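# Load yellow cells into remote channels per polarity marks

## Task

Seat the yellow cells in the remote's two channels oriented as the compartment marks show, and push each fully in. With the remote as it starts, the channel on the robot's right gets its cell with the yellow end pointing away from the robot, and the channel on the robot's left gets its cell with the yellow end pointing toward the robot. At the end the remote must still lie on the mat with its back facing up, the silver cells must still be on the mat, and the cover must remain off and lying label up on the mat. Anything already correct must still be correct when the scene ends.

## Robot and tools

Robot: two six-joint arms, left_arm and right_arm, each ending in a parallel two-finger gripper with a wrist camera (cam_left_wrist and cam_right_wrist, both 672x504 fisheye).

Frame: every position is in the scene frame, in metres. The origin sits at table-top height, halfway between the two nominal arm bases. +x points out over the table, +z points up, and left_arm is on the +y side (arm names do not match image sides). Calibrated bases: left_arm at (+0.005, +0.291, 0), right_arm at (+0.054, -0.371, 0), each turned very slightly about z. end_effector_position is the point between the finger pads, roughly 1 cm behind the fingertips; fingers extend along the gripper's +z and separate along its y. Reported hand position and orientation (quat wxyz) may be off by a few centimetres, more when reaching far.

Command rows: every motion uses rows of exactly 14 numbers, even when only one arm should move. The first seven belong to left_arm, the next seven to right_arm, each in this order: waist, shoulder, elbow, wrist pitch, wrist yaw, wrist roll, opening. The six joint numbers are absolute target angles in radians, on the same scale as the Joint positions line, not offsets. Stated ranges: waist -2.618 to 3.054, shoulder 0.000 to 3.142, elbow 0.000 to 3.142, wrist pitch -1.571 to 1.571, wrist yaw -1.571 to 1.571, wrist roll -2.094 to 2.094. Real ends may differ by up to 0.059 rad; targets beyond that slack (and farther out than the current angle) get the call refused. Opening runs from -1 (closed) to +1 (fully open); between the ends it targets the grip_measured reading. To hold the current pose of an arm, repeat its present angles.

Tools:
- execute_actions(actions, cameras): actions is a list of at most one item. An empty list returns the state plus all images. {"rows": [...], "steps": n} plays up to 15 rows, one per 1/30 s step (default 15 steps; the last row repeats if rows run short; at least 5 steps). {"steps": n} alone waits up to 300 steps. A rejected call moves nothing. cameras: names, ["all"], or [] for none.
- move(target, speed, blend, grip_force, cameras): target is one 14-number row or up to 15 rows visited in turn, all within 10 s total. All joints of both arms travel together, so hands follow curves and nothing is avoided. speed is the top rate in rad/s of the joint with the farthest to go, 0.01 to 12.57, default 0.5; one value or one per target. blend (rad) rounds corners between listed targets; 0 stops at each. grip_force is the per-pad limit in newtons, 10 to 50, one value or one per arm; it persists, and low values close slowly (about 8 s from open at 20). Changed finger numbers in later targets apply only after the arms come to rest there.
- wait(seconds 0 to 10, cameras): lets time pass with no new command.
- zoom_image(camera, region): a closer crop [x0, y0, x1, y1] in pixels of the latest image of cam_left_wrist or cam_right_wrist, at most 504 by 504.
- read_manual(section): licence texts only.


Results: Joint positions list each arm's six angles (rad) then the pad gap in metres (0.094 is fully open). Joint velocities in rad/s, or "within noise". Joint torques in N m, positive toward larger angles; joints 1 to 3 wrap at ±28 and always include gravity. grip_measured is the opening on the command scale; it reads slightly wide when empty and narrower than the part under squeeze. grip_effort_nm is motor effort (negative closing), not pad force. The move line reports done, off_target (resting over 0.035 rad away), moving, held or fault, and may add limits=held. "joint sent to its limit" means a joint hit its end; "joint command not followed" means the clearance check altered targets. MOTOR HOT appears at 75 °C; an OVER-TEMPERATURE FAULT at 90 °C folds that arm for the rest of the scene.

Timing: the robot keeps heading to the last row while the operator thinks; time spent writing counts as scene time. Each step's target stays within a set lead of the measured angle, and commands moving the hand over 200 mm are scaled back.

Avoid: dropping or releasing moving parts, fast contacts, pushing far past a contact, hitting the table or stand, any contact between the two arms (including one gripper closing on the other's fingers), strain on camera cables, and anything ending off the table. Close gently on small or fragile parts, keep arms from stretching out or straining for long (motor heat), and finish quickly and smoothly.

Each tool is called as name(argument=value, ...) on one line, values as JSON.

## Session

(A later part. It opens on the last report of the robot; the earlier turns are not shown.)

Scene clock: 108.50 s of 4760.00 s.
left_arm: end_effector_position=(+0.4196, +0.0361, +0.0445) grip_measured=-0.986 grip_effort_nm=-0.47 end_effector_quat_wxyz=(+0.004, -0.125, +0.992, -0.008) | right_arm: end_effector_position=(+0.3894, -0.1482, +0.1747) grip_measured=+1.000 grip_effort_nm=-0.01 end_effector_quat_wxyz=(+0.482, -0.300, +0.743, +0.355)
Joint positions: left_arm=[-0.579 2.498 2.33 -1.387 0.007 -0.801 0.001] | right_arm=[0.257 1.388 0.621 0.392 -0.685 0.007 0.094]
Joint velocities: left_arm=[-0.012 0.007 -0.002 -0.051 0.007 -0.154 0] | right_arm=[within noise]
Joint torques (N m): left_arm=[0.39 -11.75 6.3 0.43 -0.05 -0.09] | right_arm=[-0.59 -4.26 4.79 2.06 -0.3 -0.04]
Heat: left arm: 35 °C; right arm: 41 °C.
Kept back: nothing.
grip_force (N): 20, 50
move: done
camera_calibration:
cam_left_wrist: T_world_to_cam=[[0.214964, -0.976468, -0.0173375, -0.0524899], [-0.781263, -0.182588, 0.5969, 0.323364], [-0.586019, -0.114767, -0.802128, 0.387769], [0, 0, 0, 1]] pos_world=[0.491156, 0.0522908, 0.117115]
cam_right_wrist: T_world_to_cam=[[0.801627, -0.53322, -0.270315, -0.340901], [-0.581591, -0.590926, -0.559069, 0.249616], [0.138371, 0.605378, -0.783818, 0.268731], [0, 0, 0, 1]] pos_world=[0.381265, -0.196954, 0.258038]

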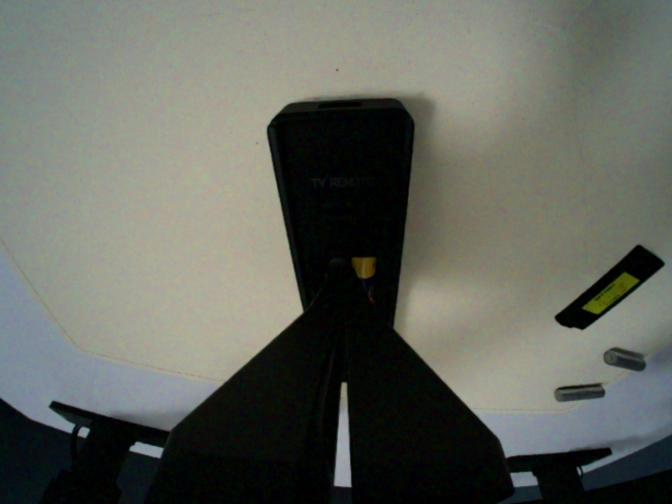

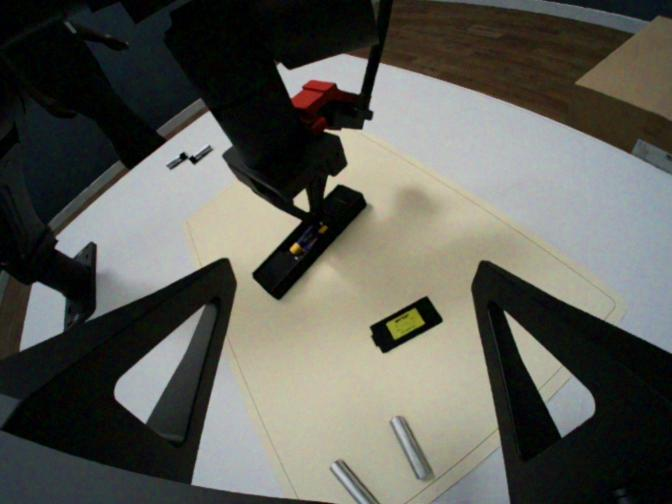

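move(target=[[-0.573,2.524,2.35,-1.430,0.002,-0.809,-1,0.25,1.4,0.6,0.4,-0.7,0,1],[-0.573,2.524,2.295,-1.366,0.002,-0.809,-1,0.25,1.4,0.6,0.4,-0.7,0,1]], speed=0.12, cameras=["all"])

zoom_image(camera="cam_left_wrist", region=[230, 160, 450, 380])

zoom_image(camera="cam_right_wrist", region=[270, 200, 350, 280])

Scene clock: 110.73 s of 4760.00 s.
left_arm: end_effector_position=(+0.4157, +0.0385, +0.0391) grip_measured=-0.986 grip_effort_nm=-0.47 end_effector_quat_wxyz=(-0.004, -0.125, +0.992, -0.002) | right_arm: end_effector_position=(+0.3894, -0.1482, +0.1747) grip_measured=+1.000 grip_effort_nm=-0.01 end_effector_quat_wxyz=(+0.482, -0.300, +0.743, +0.355)
Joint positions: left_arm=[-0.579 2.498 2.309 -1.385 0.007 -0.801 0.001] | right_arm=[0.257 1.388 0.621 0.392 -0.685 0.007 0.094]
Joint torques (N m): left_arm=[0.42 -11.85 5.98 0.47 -0.03 -0.1] | right_arm=[-0.58 -4.26 4.81 2.06 -0.3 -0.04]
Heat: left arm: 35 °C; right arm: 41 °C.
Kept back: nothing.
grip_force (N): 20, 50
move: done
camera_calibration:
cam_left_wrist: T_world_to_cam=[[0.214581, -0.976218, -0.0308701, -0.0487165], [-0.771268, -0.188753, 0.60788, 0.319658], [-0.599251, -0.10663, -0.793428, 0.386306], [0, 0, 0, 1]] pos_world=[0.488489, 0.0539704, 0.110689]
cam_right_wrist: T_world_to_cam=[[0.801627, -0.53322, -0.270315, -0.340901], [-0.581591, -0.590926, -0.559069, 0.249616], [0.138371, 0.605378, -0.783818, 0.268731], [0, 0, 0, 1]] pos_world=[0.381265, -0.196954, 0.258038]

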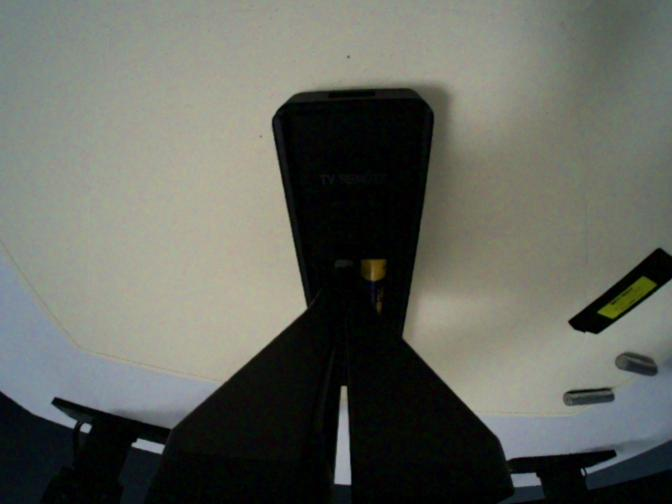

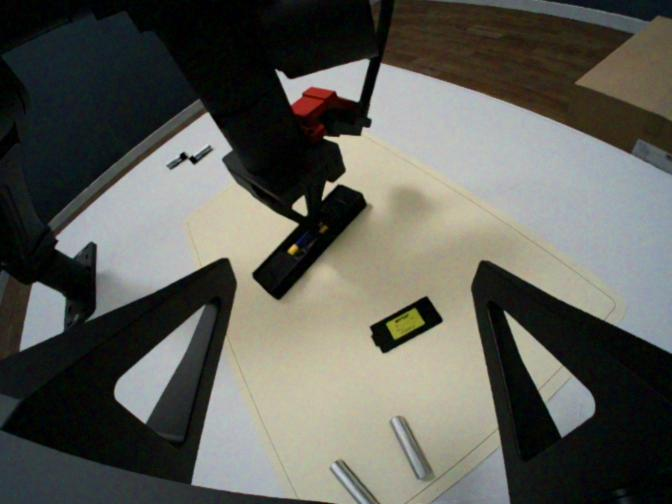

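Scaled by 2.291 from the camera's 672x504 image, which has a finer 960x720 frame.

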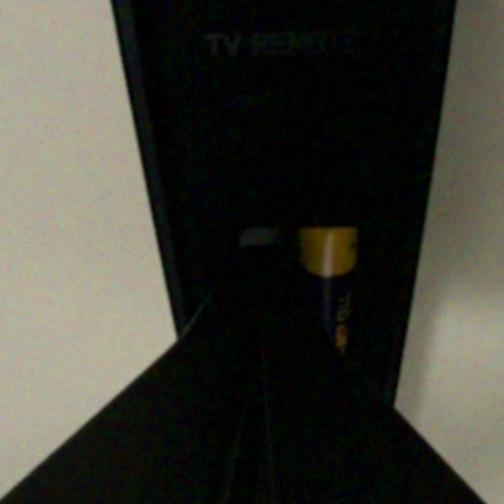

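Scaled by 6.300 from the camera's 672x504 image, which has a finer 960x720 frame.

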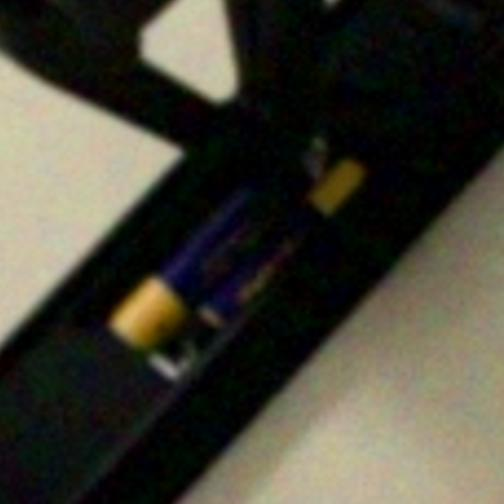

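move(target=[[-0.573,2.50,2.40,-1.45,0.002,-0.809,-1,0.25,1.4,0.6,0.4,-0.7,0,1],[-0.44,2.46,2.40,-1.50,0.002,-0.67,-1,0.25,1.4,0.6,0.4,-0.7,0,1]], speed=0.4, cameras=["all"])

zoom_image(camera="cam_left_wrist", region=[400, 230, 500, 340])

zoom_image(camera="cam_right_wrist", region=[270, 200, 350, 280])

Scene clock: 113.10 s of 4760.00 s.
left_arm: end_effector_position=(+0.4382, +0.1039, +0.0568) grip_measured=-0.986 grip_effort_nm=-0.47 end_effector_quat_wxyz=(-0.017, -0.134, +0.991, +0.008) | right_arm: end_effector_position=(+0.3894, -0.1482, +0.1747) grip_measured=+1.000 grip_effort_nm=-0.01 end_effector_quat_wxyz=(+0.482, -0.300, +0.743, +0.355)
Joint positions: left_arm=[-0.436 2.498 2.378 -1.489 0.004 -0.676 0.001] | right_arm=[0.257 1.388 0.621 0.392 -0.685 0.007 0.094]
Joint velocities: left_arm=[0.002 -0.012 0.012 -0.051 -0.022 -0.154 0] | right_arm=[within noise]
Joint torques (N m): left_arm=[-0.42 -17.61 9.4 0.08 -0.01 0.1] | right_arm=[-0.59 -4.26 4.79 2.06 -0.3 -0.04]
Heat: left arm: 35 °C; right arm: 41 °C.
Kept back: nothing.
grip_force (N): 20, 50
move: off_target (left_arm); left_arm: the shoulder is farthest, 0.038 rad from its target
camera_calibration:
cam_left_wrist: T_world_to_cam=[[0.230755, -0.971531, -0.0536531, 0.00463982], [-0.749383, -0.212622, 0.62707, 0.330312], [-0.620626, -0.104493, -0.777113, 0.429049], [0, 0, 0, 1]] pos_world=[0.512739, 0.119572, 0.12654]
cam_right_wrist: T_world_to_cam=[[0.801627, -0.53322, -0.270315, -0.340901], [-0.581591, -0.590926, -0.559069, 0.249616], [0.138371, 0.605378, -0.783818, 0.268731], [0, 0, 0, 1]] pos_world=[0.381265, -0.196954, 0.258038]

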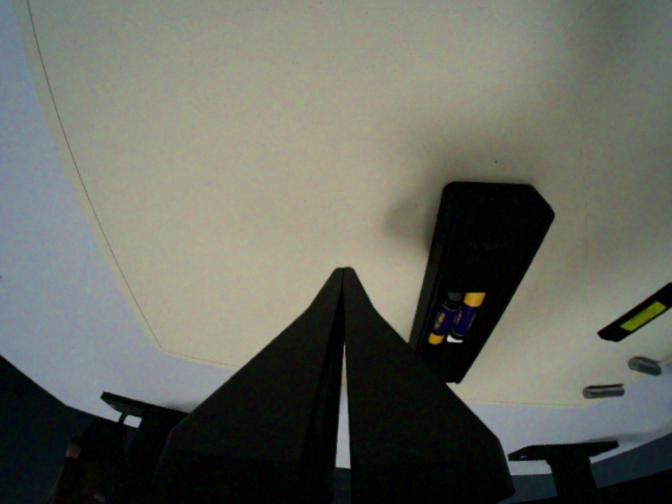

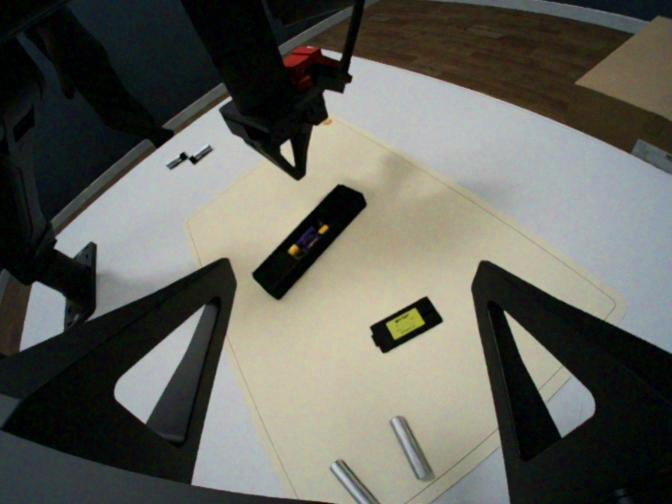

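Scaled by 4.582 from the camera's 672x504 image, which has a finer 960x720 frame.

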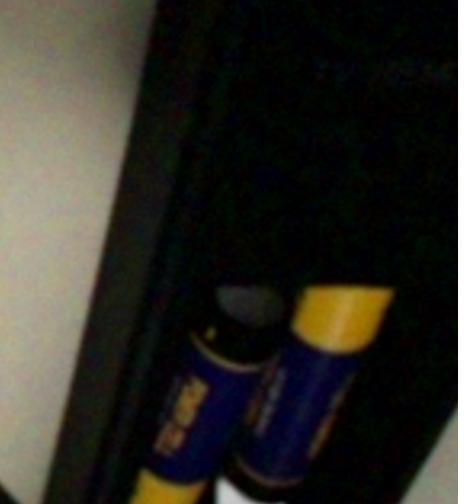

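Scaled by 6.300 from the camera's 672x504 image, which has a finer 960x720 frame.

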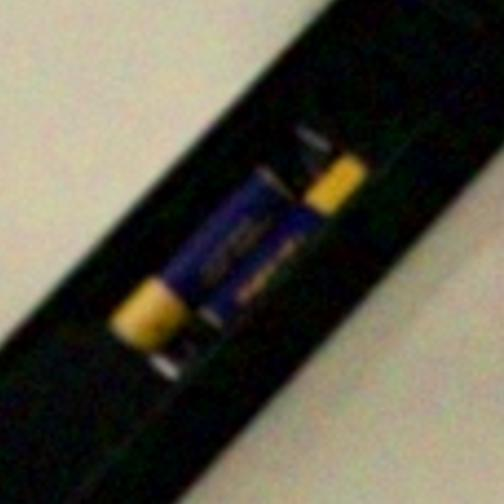

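move(target=[-0.618,2.346,2.130,-1.329,0.002,-0.854,-0.64,0.25,1.4,0.6,0.4,-0.7,0,1], speed=0.4, cameras=["all"])

zoom_image(camera="cam_left_wrist", region=[230, 160, 450, 380])

zoom_image(camera="cam_right_wrist", region=[270, 200, 350, 280])

Scene clock: 115.03 s of 4760.00 s.
left_arm: end_effector_position=(+0.3877, +0.0345, +0.0467) grip_measured=-0.643 grip_effort_nm=0.16 end_effector_quat_wxyz=(-0.008, -0.127, +0.992, +0.004) | right_arm: end_effector_position=(+0.3894, -0.1482, +0.1747) grip_measured=+1.000 grip_effort_nm=-0.02 end_effector_quat_wxyz=(+0.482, -0.300, +0.743, +0.355)
Joint positions: left_arm=[-0.619 2.389 2.142 -1.341 0.004 -0.845 0.017] | right_arm=[0.257 1.388 0.621 0.392 -0.685 0.007 0.094]
Joint torques (N m): left_arm=[0.03 -17.48 6.12 0.39 -0.01 -0.08] | right_arm=[-0.58 -4.27 4.81 2.06 -0.31 -0.04]
Heat: left arm: 35 °C; right arm: 41 °C.
Kept back: nothing.
grip_force (N): 20, 50
move: off_target (left_arm); left_arm: the shoulder is farthest, 0.043 rad from its target
camera_calibration:
cam_left_wrist: T_world_to_cam=[[0.217955, -0.975012, -0.0429801, -0.0470937], [-0.765022, -0.198027, 0.612803, 0.290258], [-0.606001, -0.100683, -0.789066, 0.377372], [0, 0, 0, 1]] pos_world=[0.461005, 0.0495569, 0.117876]
cam_right_wrist: T_world_to_cam=[[0.801627, -0.53322, -0.270315, -0.340901], [-0.581591, -0.590926, -0.559069, 0.249616], [0.138371, 0.605378, -0.783818, 0.268731], [0, 0, 0, 1]] pos_world=[0.381265, -0.196954, 0.258038]

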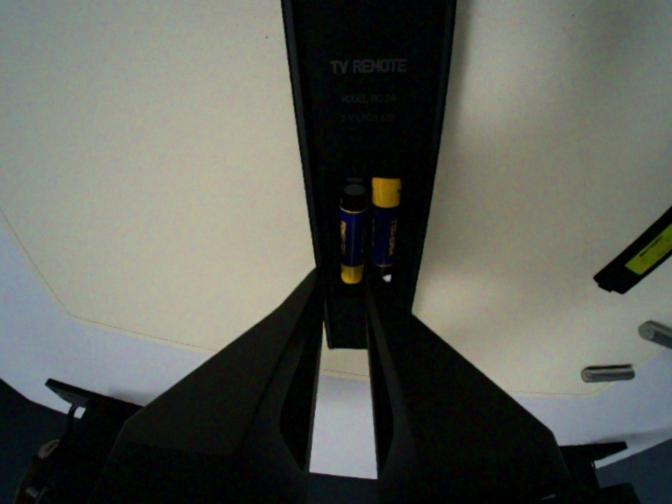

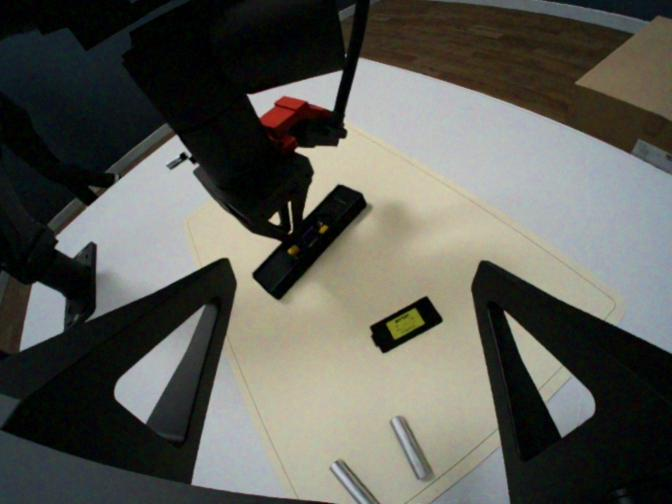

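Scaled by 2.291 from the camera's 672x504 image, which has a finer 960x720 frame.

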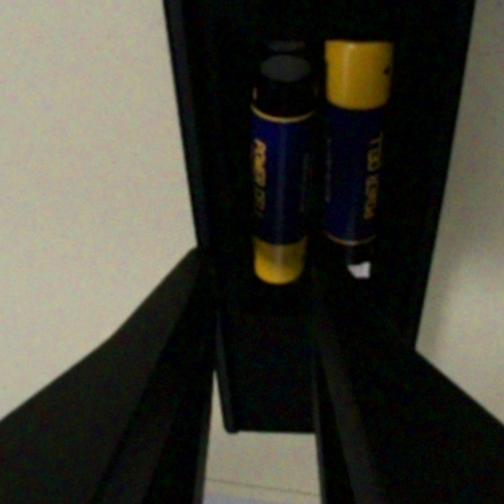

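Scaled by 6.300 from the camera's 672x504 image, which has a finer 960x720 frame.

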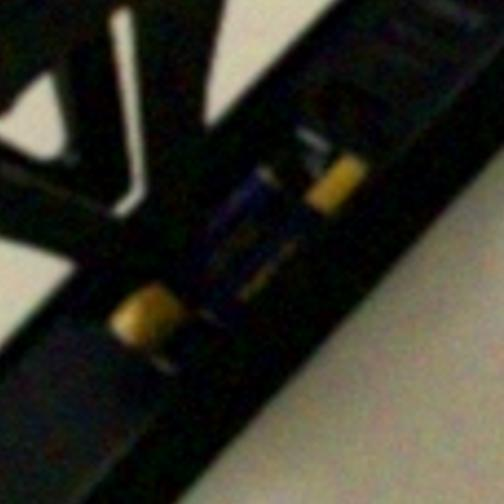

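move(target=[[-0.636,2.346,2.130,-1.329,0.002,-0.854,-1,0.25,1.4,0.6,0.4,-0.7,0,1],[-0.636,2.346,2.105,-1.303,0.002,-0.854,-1,0.25,1.4,0.6,0.4,-0.7,0,1]], speed=0.15, cameras=["all"])

zoom_image(camera="cam_left_wrist", region=[230, 160, 450, 380])

zoom_image(camera="cam_right_wrist", region=[270, 200, 350, 280])

Scene clock: 118.37 s of 4760.00 s.
left_arm: end_effector_position=(+0.3848, +0.0299, +0.0409) grip_measured=-0.986 grip_effort_nm=-0.47 end_effector_quat_wxyz=(-0.007, -0.122, +0.993, +0.003) | right_arm: end_effector_position=(+0.3894, -0.1482, +0.1747) grip_measured=+1.000 grip_effort_nm=-0.02 end_effector_quat_wxyz=(+0.482, -0.300, +0.743, +0.355)
Joint positions: left_arm=[-0.631 2.388 2.117 -1.315 0.004 -0.846 0.001] | right_arm=[0.257 1.388 0.621 0.392 -0.685 0.007 0.094]
Joint torques (N m): left_arm=[-0.42 -17.35 6.16 0.39 0 -0.08] | right_arm=[-0.59 -4.26 4.81 2.06 -0.3 -0.04]
Heat: left arm: 35 °C; right arm: 41 °C.
Kept back: nothing.
grip_force (N): 20, 50
move: off_target (left_arm); left_arm: the shoulder is farthest, 0.042 rad from its target
camera_calibration:
cam_left_wrist: T_world_to_cam=[[0.207238, -0.977406, -0.041591, -0.0471558], [-0.768135, -0.1889, 0.611789, 0.291734], [-0.605823, -0.0948384, -0.789927, 0.370312], [0, 0, 0, 1]] pos_world=[0.458207, 0.044138, 0.112079]
cam_right_wrist: T_world_to_cam=[[0.801627, -0.53322, -0.270315, -0.340901], [-0.581591, -0.590926, -0.559069, 0.249616], [0.138371, 0.605378, -0.783818, 0.268731], [0, 0, 0, 1]] pos_world=[0.381265, -0.196954, 0.258038]

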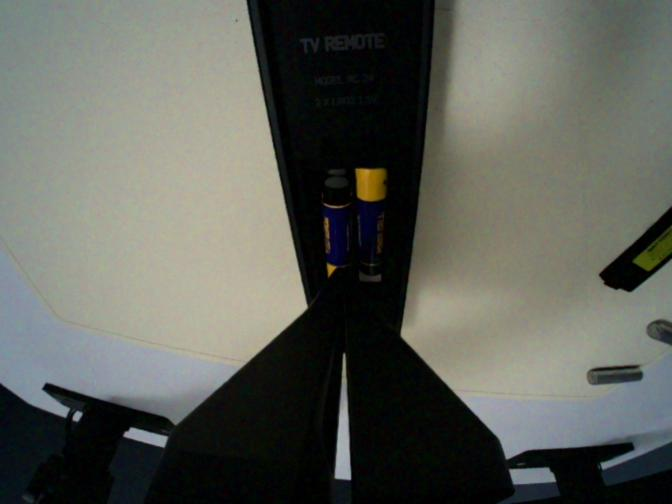

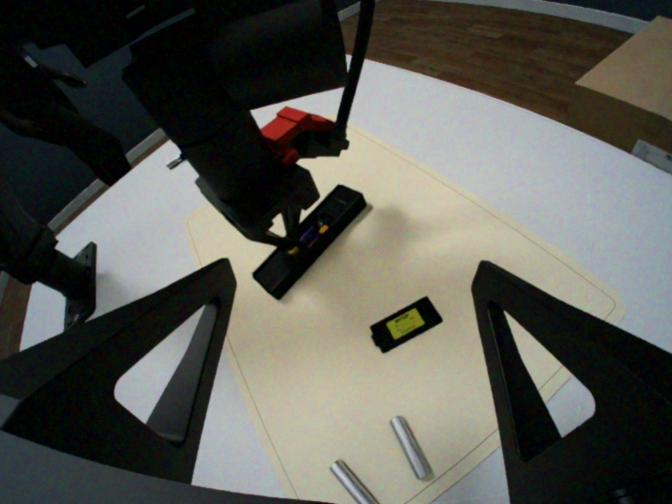

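Scaled by 2.291 from the camera's 672x504 image, which has a finer 960x720 frame.

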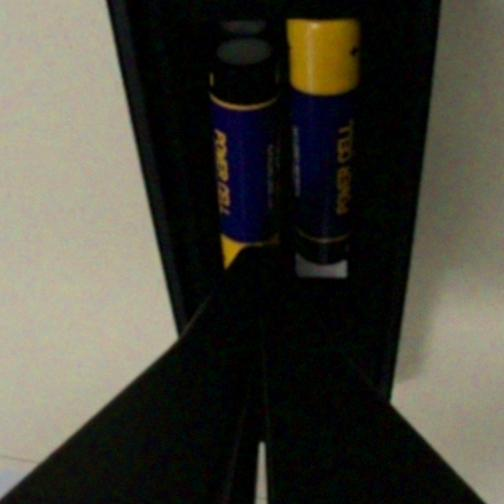

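Scaled by 6.300 from the camera's 672x504 image, which has a finer 960x720 frame.

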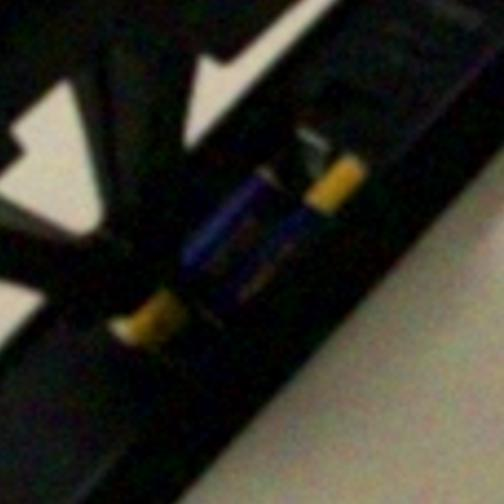

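move(target=[[-0.636,2.346,2.088,-1.286,0.002,-0.854,-1,0.25,1.4,0.6,0.4,-0.7,0,1]], speed=0.1)

move(target=[[-0.636,2.346,2.068,-1.268,0.002,-0.854,-1,0.25,1.4,0.6,0.4,-0.7,0,1]], speed=0.1, cameras=["all"])

zoom_image(camera="cam_right_wrist", region=[270, 200, 350, 280])

zoom_image(camera="cam_left_wrist", region=[230, 160, 450, 380])

Scene clock: 119.33 s of 4760.00 s.
left_arm: end_effector_position=(+0.3843, +0.0302, +0.0371) grip_measured=-0.986 grip_effort_nm=-0.47 end_effector_quat_wxyz=(-0.008, -0.122, +0.993, +0.004) | right_arm: end_effector_position=(+0.3894, -0.1482, +0.1747) grip_measured=+1.000 grip_effort_nm=-0.01 end_effector_quat_wxyz=(+0.482, -0.300, +0.743, +0.355)
Joint positions: left_arm=[-0.631 2.388 2.101 -1.301 0.004 -0.846 0.001] | right_arm=[0.257 1.388 0.621 0.392 -0.685 0.007 0.094]
Joint torques (N m): left_arm=[-0.34 -17.2 6.08 0.43 -0.02 -0.06] | right_arm=[-0.58 -4.26 4.79 2.06 -0.3 -0.04]
Heat: left arm: 35 °C; right arm: 41 °C.
Kept back: nothing.
grip_force (N): 20, 50
move: off_target (left_arm); left_arm: the shoulder is farthest, 0.042 rad from its target

Scene clock: 120.03 s of 4760.00 s.
left_arm: end_effector_position=(+0.3844, +0.0302, +0.0367) grip_measured=-0.986 grip_effort_nm=-0.47 end_effector_quat_wxyz=(-0.005, -0.122, +0.993, +0.002) | right_arm: end_effector_position=(+0.3894, -0.1482, +0.1747) grip_measured=+1.000 grip_effort_nm=-0.01 end_effector_quat_wxyz=(+0.482, -0.300, +0.743, +0.355)
Joint positions: left_arm=[-0.631 2.379 2.085 -1.286 0.004 -0.846 0.001] | right_arm=[0.257 1.388 0.621 0.392 -0.685 0.007 0.094]
Joint torques (N m): left_arm=[-0.44 -16.44 5.79 0.46 -0.01 -0.07] | right_arm=[-0.58 -4.26 4.81 2.06 -0.3 -0.04]
Heat: left arm: 35 °C; right arm: 41 °C.
Kept back: nothing.
grip_force (N): 20, 50
move: done
camera_calibration:
cam_left_wrist: T_world_to_cam=[[0.207384, -0.977533, -0.0376954, -0.047138], [-0.770795, -0.187009, 0.609017, 0.295023], [-0.602384, -0.097245, -0.792261, 0.365582], [0, 0, 0, 1]] pos_world=[0.457399, 0.044644, 0.108186]
cam_right_wrist: T_world_to_cam=[[0.801627, -0.53322, -0.270315, -0.340901], [-0.581591, -0.590926, -0.559069, 0.249616], [0.138371, 0.605378, -0.783818, 0.268731], [0, 0, 0, 1]] pos_world=[0.381265, -0.196954, 0.258038]

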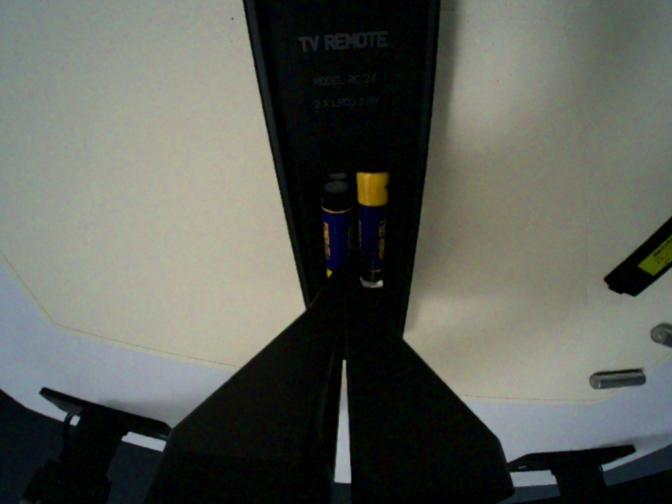

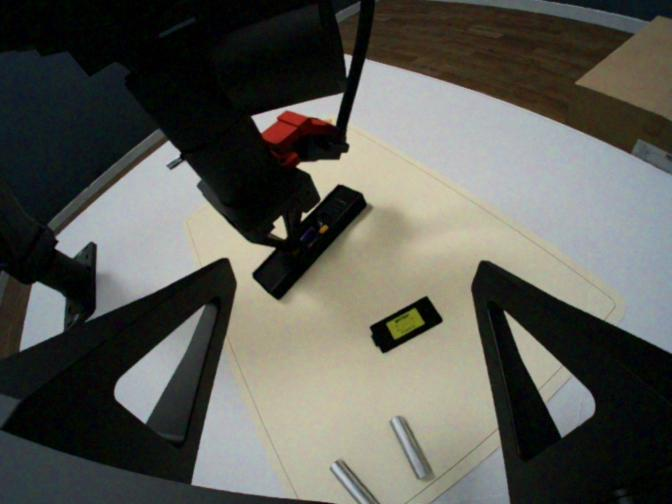

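Scaled by 6.300 from the camera's 672x504 image, which has a finer 960x720 frame.

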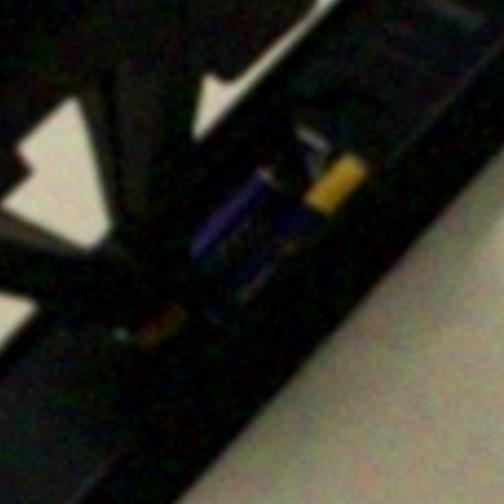

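Scaled by 2.291 from the camera's 672x504 image, which has a finer 960x720 frame.

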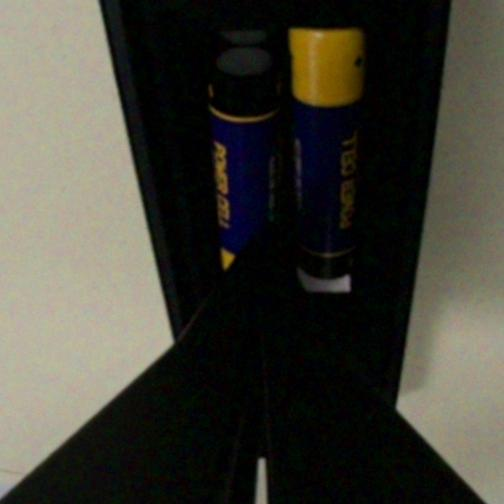

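move(target=[[-0.636,2.346,2.035,-1.238,0.002,-0.854,-1,0.25,1.4,0.6,0.4,-0.7,0,1]], speed=0.1)

move(target=[[-0.636,2.366,2.025,-1.238,0.002,-0.854,-1,0.25,1.4,0.6,0.4,-0.7,0,1]], speed=0.1, cameras=["all"])

zoom_image(camera="cam_right_wrist", region=[270, 200, 350, 280])

Scene clock: 121.00 s of 4760.00 s.
left_arm: end_effector_position=(+0.3844, +0.0302, +0.0364) grip_measured=-0.986 grip_effort_nm=-0.47 end_effector_quat_wxyz=(-0.001, -0.122, +0.993, -0.002) | right_arm: end_effector_position=(+0.3894, -0.1482, +0.1747) grip_measured=+1.000 grip_effort_nm=-0.02 end_effector_quat_wxyz=(+0.482, -0.300, +0.743, +0.355)
Joint positions: left_arm=[-0.631 2.365 2.058 -1.262 0.004 -0.846 0.001] | right_arm=[0.257 1.388 0.621 0.392 -0.685 0.007 0.094]
Joint torques (N m): left_arm=[-0.38 -14.99 5.19 0.53 -0.02 -0.06] | right_arm=[-0.59 -4.26 4.79 2.06 -0.3 -0.04]
Heat: left arm: 35 °C; right arm: 41 °C.
Kept back: nothing.
grip_force (N): 20, 50
move: done

Scene clock: 121.70 s of 4760.00 s.
left_arm: end_effector_position=(+0.3842, +0.0303, +0.0358) grip_measured=-0.986 grip_effort_nm=-0.47 end_effector_quat_wxyz=(-0.001, -0.122, +0.993, -0.002) | right_arm: end_effector_position=(+0.3894, -0.1482, +0.1747) grip_measured=+1.000 grip_effort_nm=-0.01 end_effector_quat_wxyz=(+0.482, -0.300, +0.743, +0.355)
Joint positions: left_arm=[-0.631 2.365 2.056 -1.261 0.004 -0.846 0.001] | right_arm=[0.257 1.388 0.621 0.392 -0.685 0.007 0.094]
Joint torques (N m): left_arm=[-0.49 -13 4.46 0.53 -0.01 -0.06] | right_arm=[-0.58 -4.27 4.81 2.06 -0.3 -0.04]
Motor temperatures (°C): left_arm=[25 34 35 26 23 23 28] | right_arm=[27 26 32 41 24 25 22]
Heat: left arm: 35 °C; right arm: 41 °C.
Kept back: nothing.
grip_force (N): 20, 50
move: done
camera_calibration:
cam_left_wrist: T_world_to_cam=[[0.208042, -0.977661, -0.0299676, -0.0475327], [-0.776048, -0.183634, 0.603348, 0.297676], [-0.595373, -0.102266, -0.796915, 0.362431], [0, 0, 0, 1]] pos_world=[0.456681, 0.0452567, 0.1078]
cam_right_wrist: T_world_to_cam=[[0.801627, -0.53322, -0.270315, -0.340901], [-0.581591, -0.590926, -0.559069, 0.249616], [0.138371, 0.605378, -0.783818, 0.268731], [0, 0, 0, 1]] pos_world=[0.381265, -0.196954, 0.258038]

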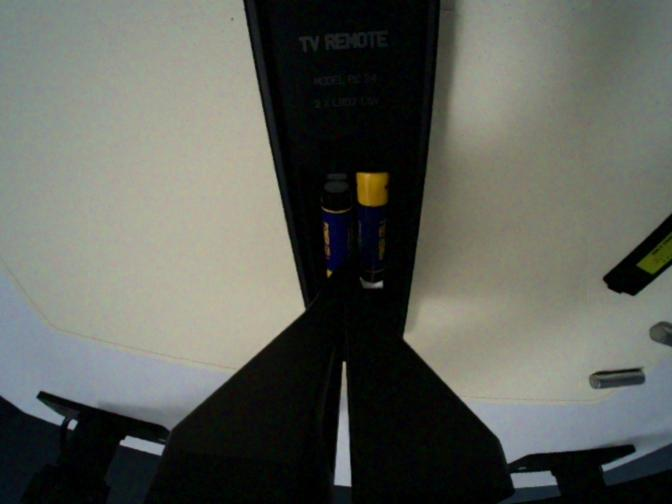

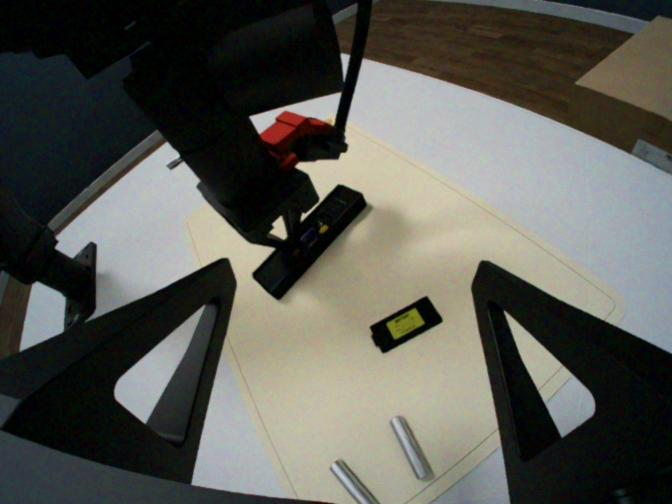

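Scaled by 6.300 from the camera's 672x504 image, which has a finer 960x720 frame.

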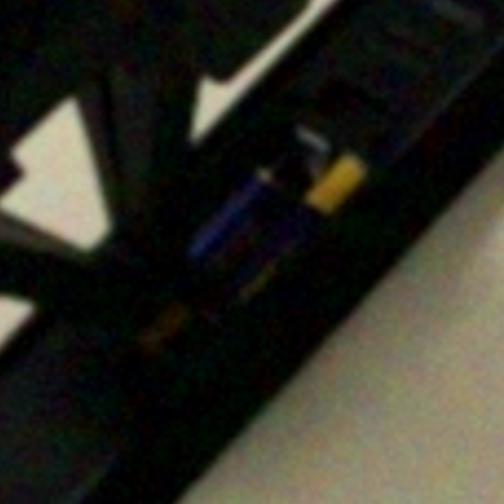

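move(target=[[-0.636,2.346,2.17,-1.36,0.002,-0.854,-1,0.25,1.4,0.6,0.4,-0.7,0,1],[-0.53,2.346,2.20,-1.41,0.002,-0.74,-1,0.25,1.4,0.6,0.4,-0.7,0,1]], speed=0.4, cameras=["all"])

zoom_image(camera="cam_left_wrist", region=[340, 160, 460, 310])

zoom_image(camera="cam_right_wrist", region=[270, 200, 350, 280])

Scene clock: 124.03 s of 4760.00 s.
left_arm: end_effector_position=(+0.4057, +0.0740, +0.0660) grip_measured=-0.986 grip_effort_nm=-0.47 end_effector_quat_wxyz=(-0.008, -0.125, +0.992, +0.003) | right_arm: end_effector_position=(+0.3894, -0.1482, +0.1747) grip_measured=+1.000 grip_effort_nm=-0.02 end_effector_quat_wxyz=(+0.482, -0.300, +0.743, +0.355)
Joint positions: left_arm=[-0.525 2.365 2.176 -1.399 0.004 -0.746 0.001] | right_arm=[0.257 1.388 0.621 0.392 -0.685 0.007 0.094]
Joint torques (N m): left_arm=[-0.49 -14.95 9.62 0.11 -0.01 0.08] | right_arm=[-0.59 -4.26 4.81 2.06 -0.31 -0.04]
Heat: left arm: 35 °C; right arm: 41 °C.
Kept back: nothing.
grip_force (N): 20, 50
move: done
camera_calibration:
cam_left_wrist: T_world_to_cam=[[0.213423, -0.976071, -0.0416761, -0.00993817], [-0.765036, -0.193505, 0.614228, 0.299654], [-0.607595, -0.0992065, -0.788027, 0.407909], [0, 0, 0, 1]] pos_world=[0.47921, 0.0887514, 0.136973]
cam_right_wrist: T_world_to_cam=[[0.801627, -0.53322, -0.270315, -0.340901], [-0.581591, -0.590926, -0.559069, 0.249616], [0.138371, 0.605378, -0.783818, 0.268731], [0, 0, 0, 1]] pos_world=[0.381265, -0.196954, 0.258038]

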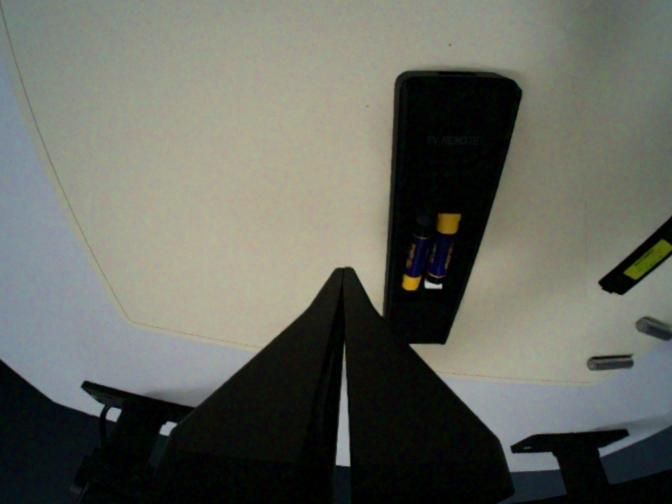

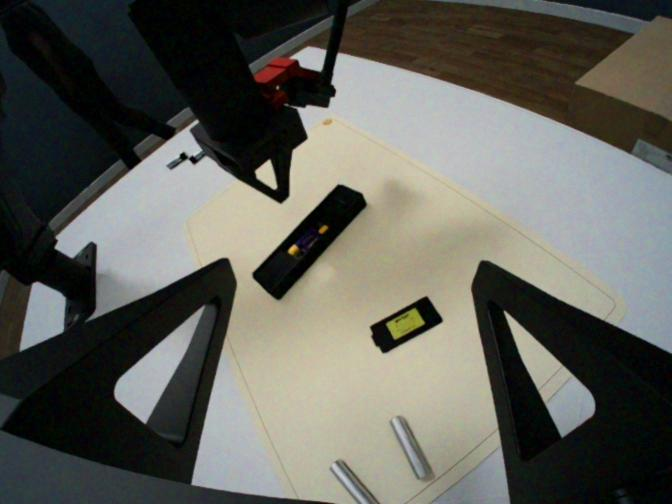

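Scaled by 3.360 from the camera's 672x504 image, which has a finer 960x720 frame.

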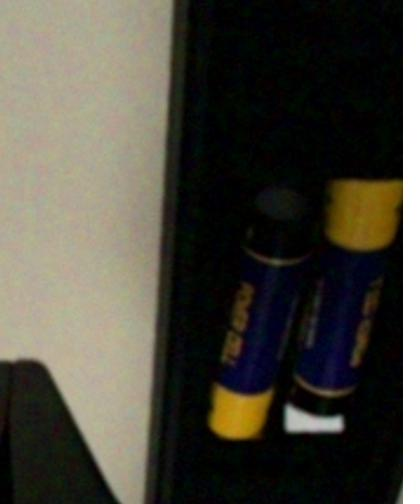

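Scaled by 6.300 from the camera's 672x504 image, which has a finer 960x720 frame.

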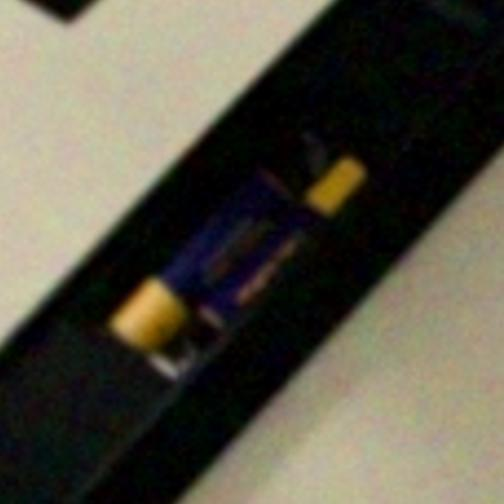

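move(target=[[-0.576,2.498,2.34,-1.40,0.002,-0.812,-1,0.25,1.4,0.6,0.4,-0.7,0,1],[-0.576,2.498,2.28,-1.372,0.002,-0.812,-1,0.25,1.4,0.6,0.4,-0.7,0,1]], speed=0.3, cameras=["all"])

zoom_image(camera="cam_left_wrist", region=[230, 160, 450, 380])

zoom_image(camera="cam_right_wrist", region=[270, 200, 350, 280])

Scene clock: 126.17 s of 4760.00 s.
left_arm: end_effector_position=(+0.4153, +0.0420, +0.0451) grip_measured=-0.986 grip_effort_nm=-0.47 end_effector_quat_wxyz=(-0.001, -0.129, +0.992, -0.002) | right_arm: end_effector_position=(+0.3894, -0.1482, +0.1747) grip_measured=+1.000 grip_effort_nm=-0.02 end_effector_quat_wxyz=(+0.482, -0.300, +0.743, +0.355)
Joint positions: left_arm=[-0.574 2.476 2.291 -1.384 0.004 -0.804 0.001] | right_arm=[0.257 1.388 0.621 0.392 -0.685 0.007 0.094]
Joint torques (N m): left_arm=[-0.12 -11.9 6.28 0.39 0 -0.05] | right_arm=[-0.59 -4.26 4.81 2.06 -0.3 -0.04]
Heat: left arm: 35 °C; right arm: 41 °C.
Kept back: nothing.
grip_force (N): 20, 50
move: done
camera_calibration:
cam_left_wrist: T_world_to_cam=[[0.222186, -0.974578, -0.0288428, -0.0483952], [-0.773928, -0.194279, 0.602736, 0.317815], [-0.593017, -0.111597, -0.797419, 0.388949], [0, 0, 0, 1]] pos_world=[0.487372, 0.0579857, 0.117201]
cam_right_wrist: T_world_to_cam=[[0.801627, -0.53322, -0.270315, -0.340901], [-0.581591, -0.590926, -0.559069, 0.249616], [0.138371, 0.605378, -0.783818, 0.268731], [0, 0, 0, 1]] pos_world=[0.381265, -0.196954, 0.258038]

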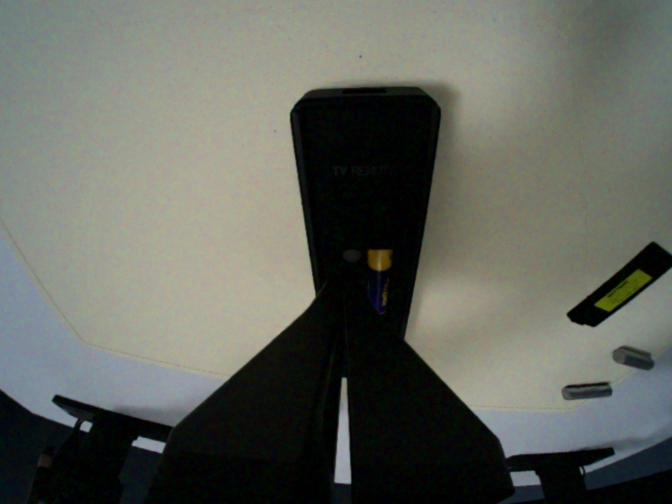

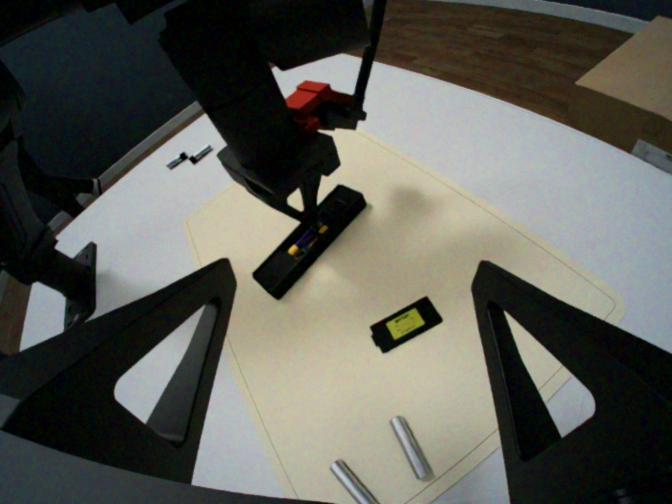

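Scaled by 2.291 from the camera's 672x504 image, which has a finer 960x720 frame.

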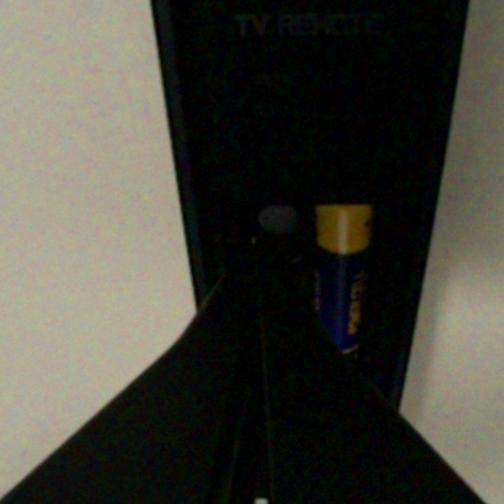

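Scaled by 6.300 from the camera's 672x504 image, which has a finer 960x720 frame.

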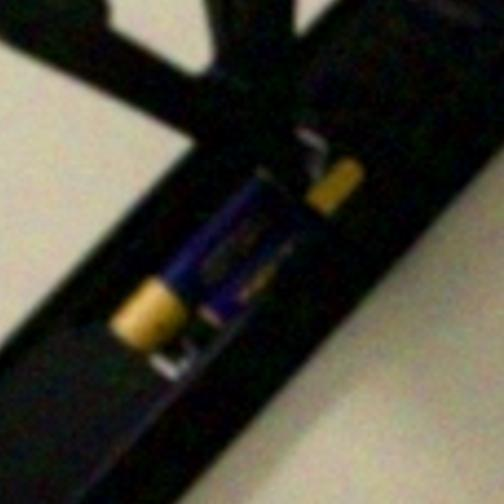

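move(target=[[-0.587,2.498,2.28,-1.360,0.002,-0.812,-1,0.25,1.4,0.6,0.4,-0.7,0,1],[-0.587,2.498,2.252,-1.335,0.002,-0.812,-1,0.25,1.4,0.6,0.4,-0.7,0,1]], speed=0.12, cameras=["all"])

zoom_image(camera="cam_left_wrist", region=[230, 160, 450, 380])

zoom_image(camera="cam_right_wrist", region=[270, 200, 350, 280])

Scene clock: 127.80 s of 4760.00 s.
left_arm: end_effector_position=(+0.4150, +0.0383, +0.0388) grip_measured=-0.986 grip_effort_nm=-0.47 end_effector_quat_wxyz=(+0.002, -0.126, +0.992, -0.004) | right_arm: end_effector_position=(+0.3894, -0.1482, +0.1747) grip_measured=+1.000 grip_effort_nm=-0.02 end_effector_quat_wxyz=(+0.482, -0.300, +0.743, +0.355)
Joint positions: left_arm=[-0.581 2.476 2.265 -1.353 0.004 -0.804 0.001] | right_arm=[0.257 1.388 0.621 0.392 -0.685 0.007 0.094]
Joint torques (N m): left_arm=[-0.49 -11.95 6.12 0.48 -0.01 -0.08] | right_arm=[-0.58 -4.26 4.81 2.06 -0.3 -0.04]
Heat: left arm: 35 °C; right arm: 41 °C.
Kept back: nothing.
grip_force (N): 20, 50
move: done
camera_calibration:
cam_left_wrist: T_world_to_cam=[[0.215646, -0.976155, -0.0248708, -0.0494355], [-0.778142, -0.187178, 0.599549, 0.322298], [-0.589908, -0.109938, -0.799951, 0.382113], [0, 0, 0, 1]] pos_world=[0.486866, 0.0540789, 0.111209]
cam_right_wrist: T_world_to_cam=[[0.801627, -0.53322, -0.270315, -0.340901], [-0.581591, -0.590926, -0.559069, 0.249616], [0.138371, 0.605378, -0.783818, 0.268731], [0, 0, 0, 1]] pos_world=[0.381265, -0.196954, 0.258038]

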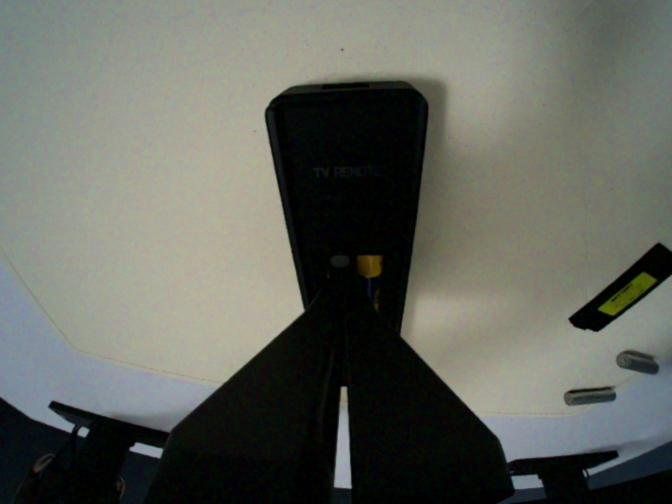

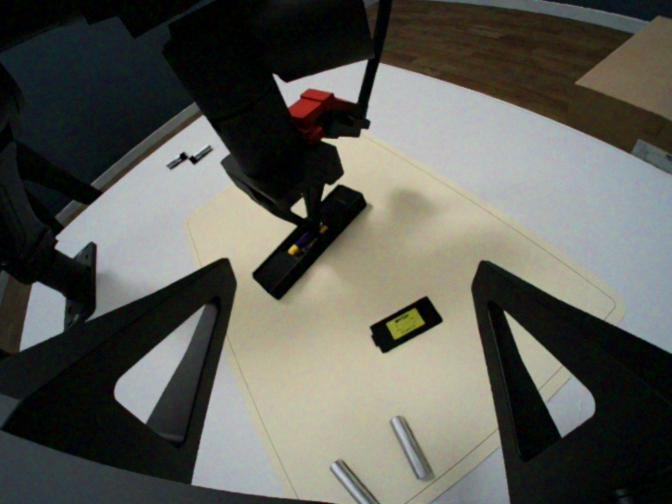

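Scaled by 2.291 from the camera's 672x504 image, which has a finer 960x720 frame.

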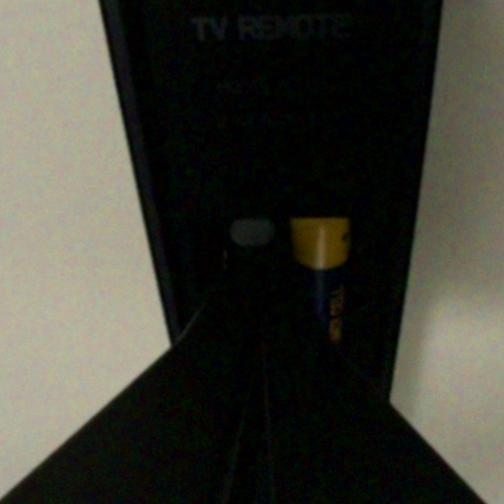

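Scaled by 6.300 from the camera's 672x504 image, which has a finer 960x720 frame.

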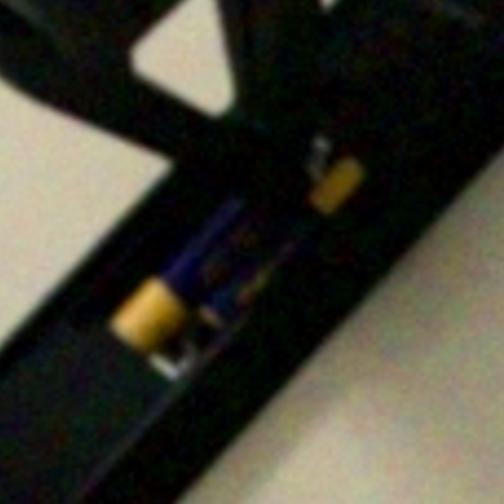

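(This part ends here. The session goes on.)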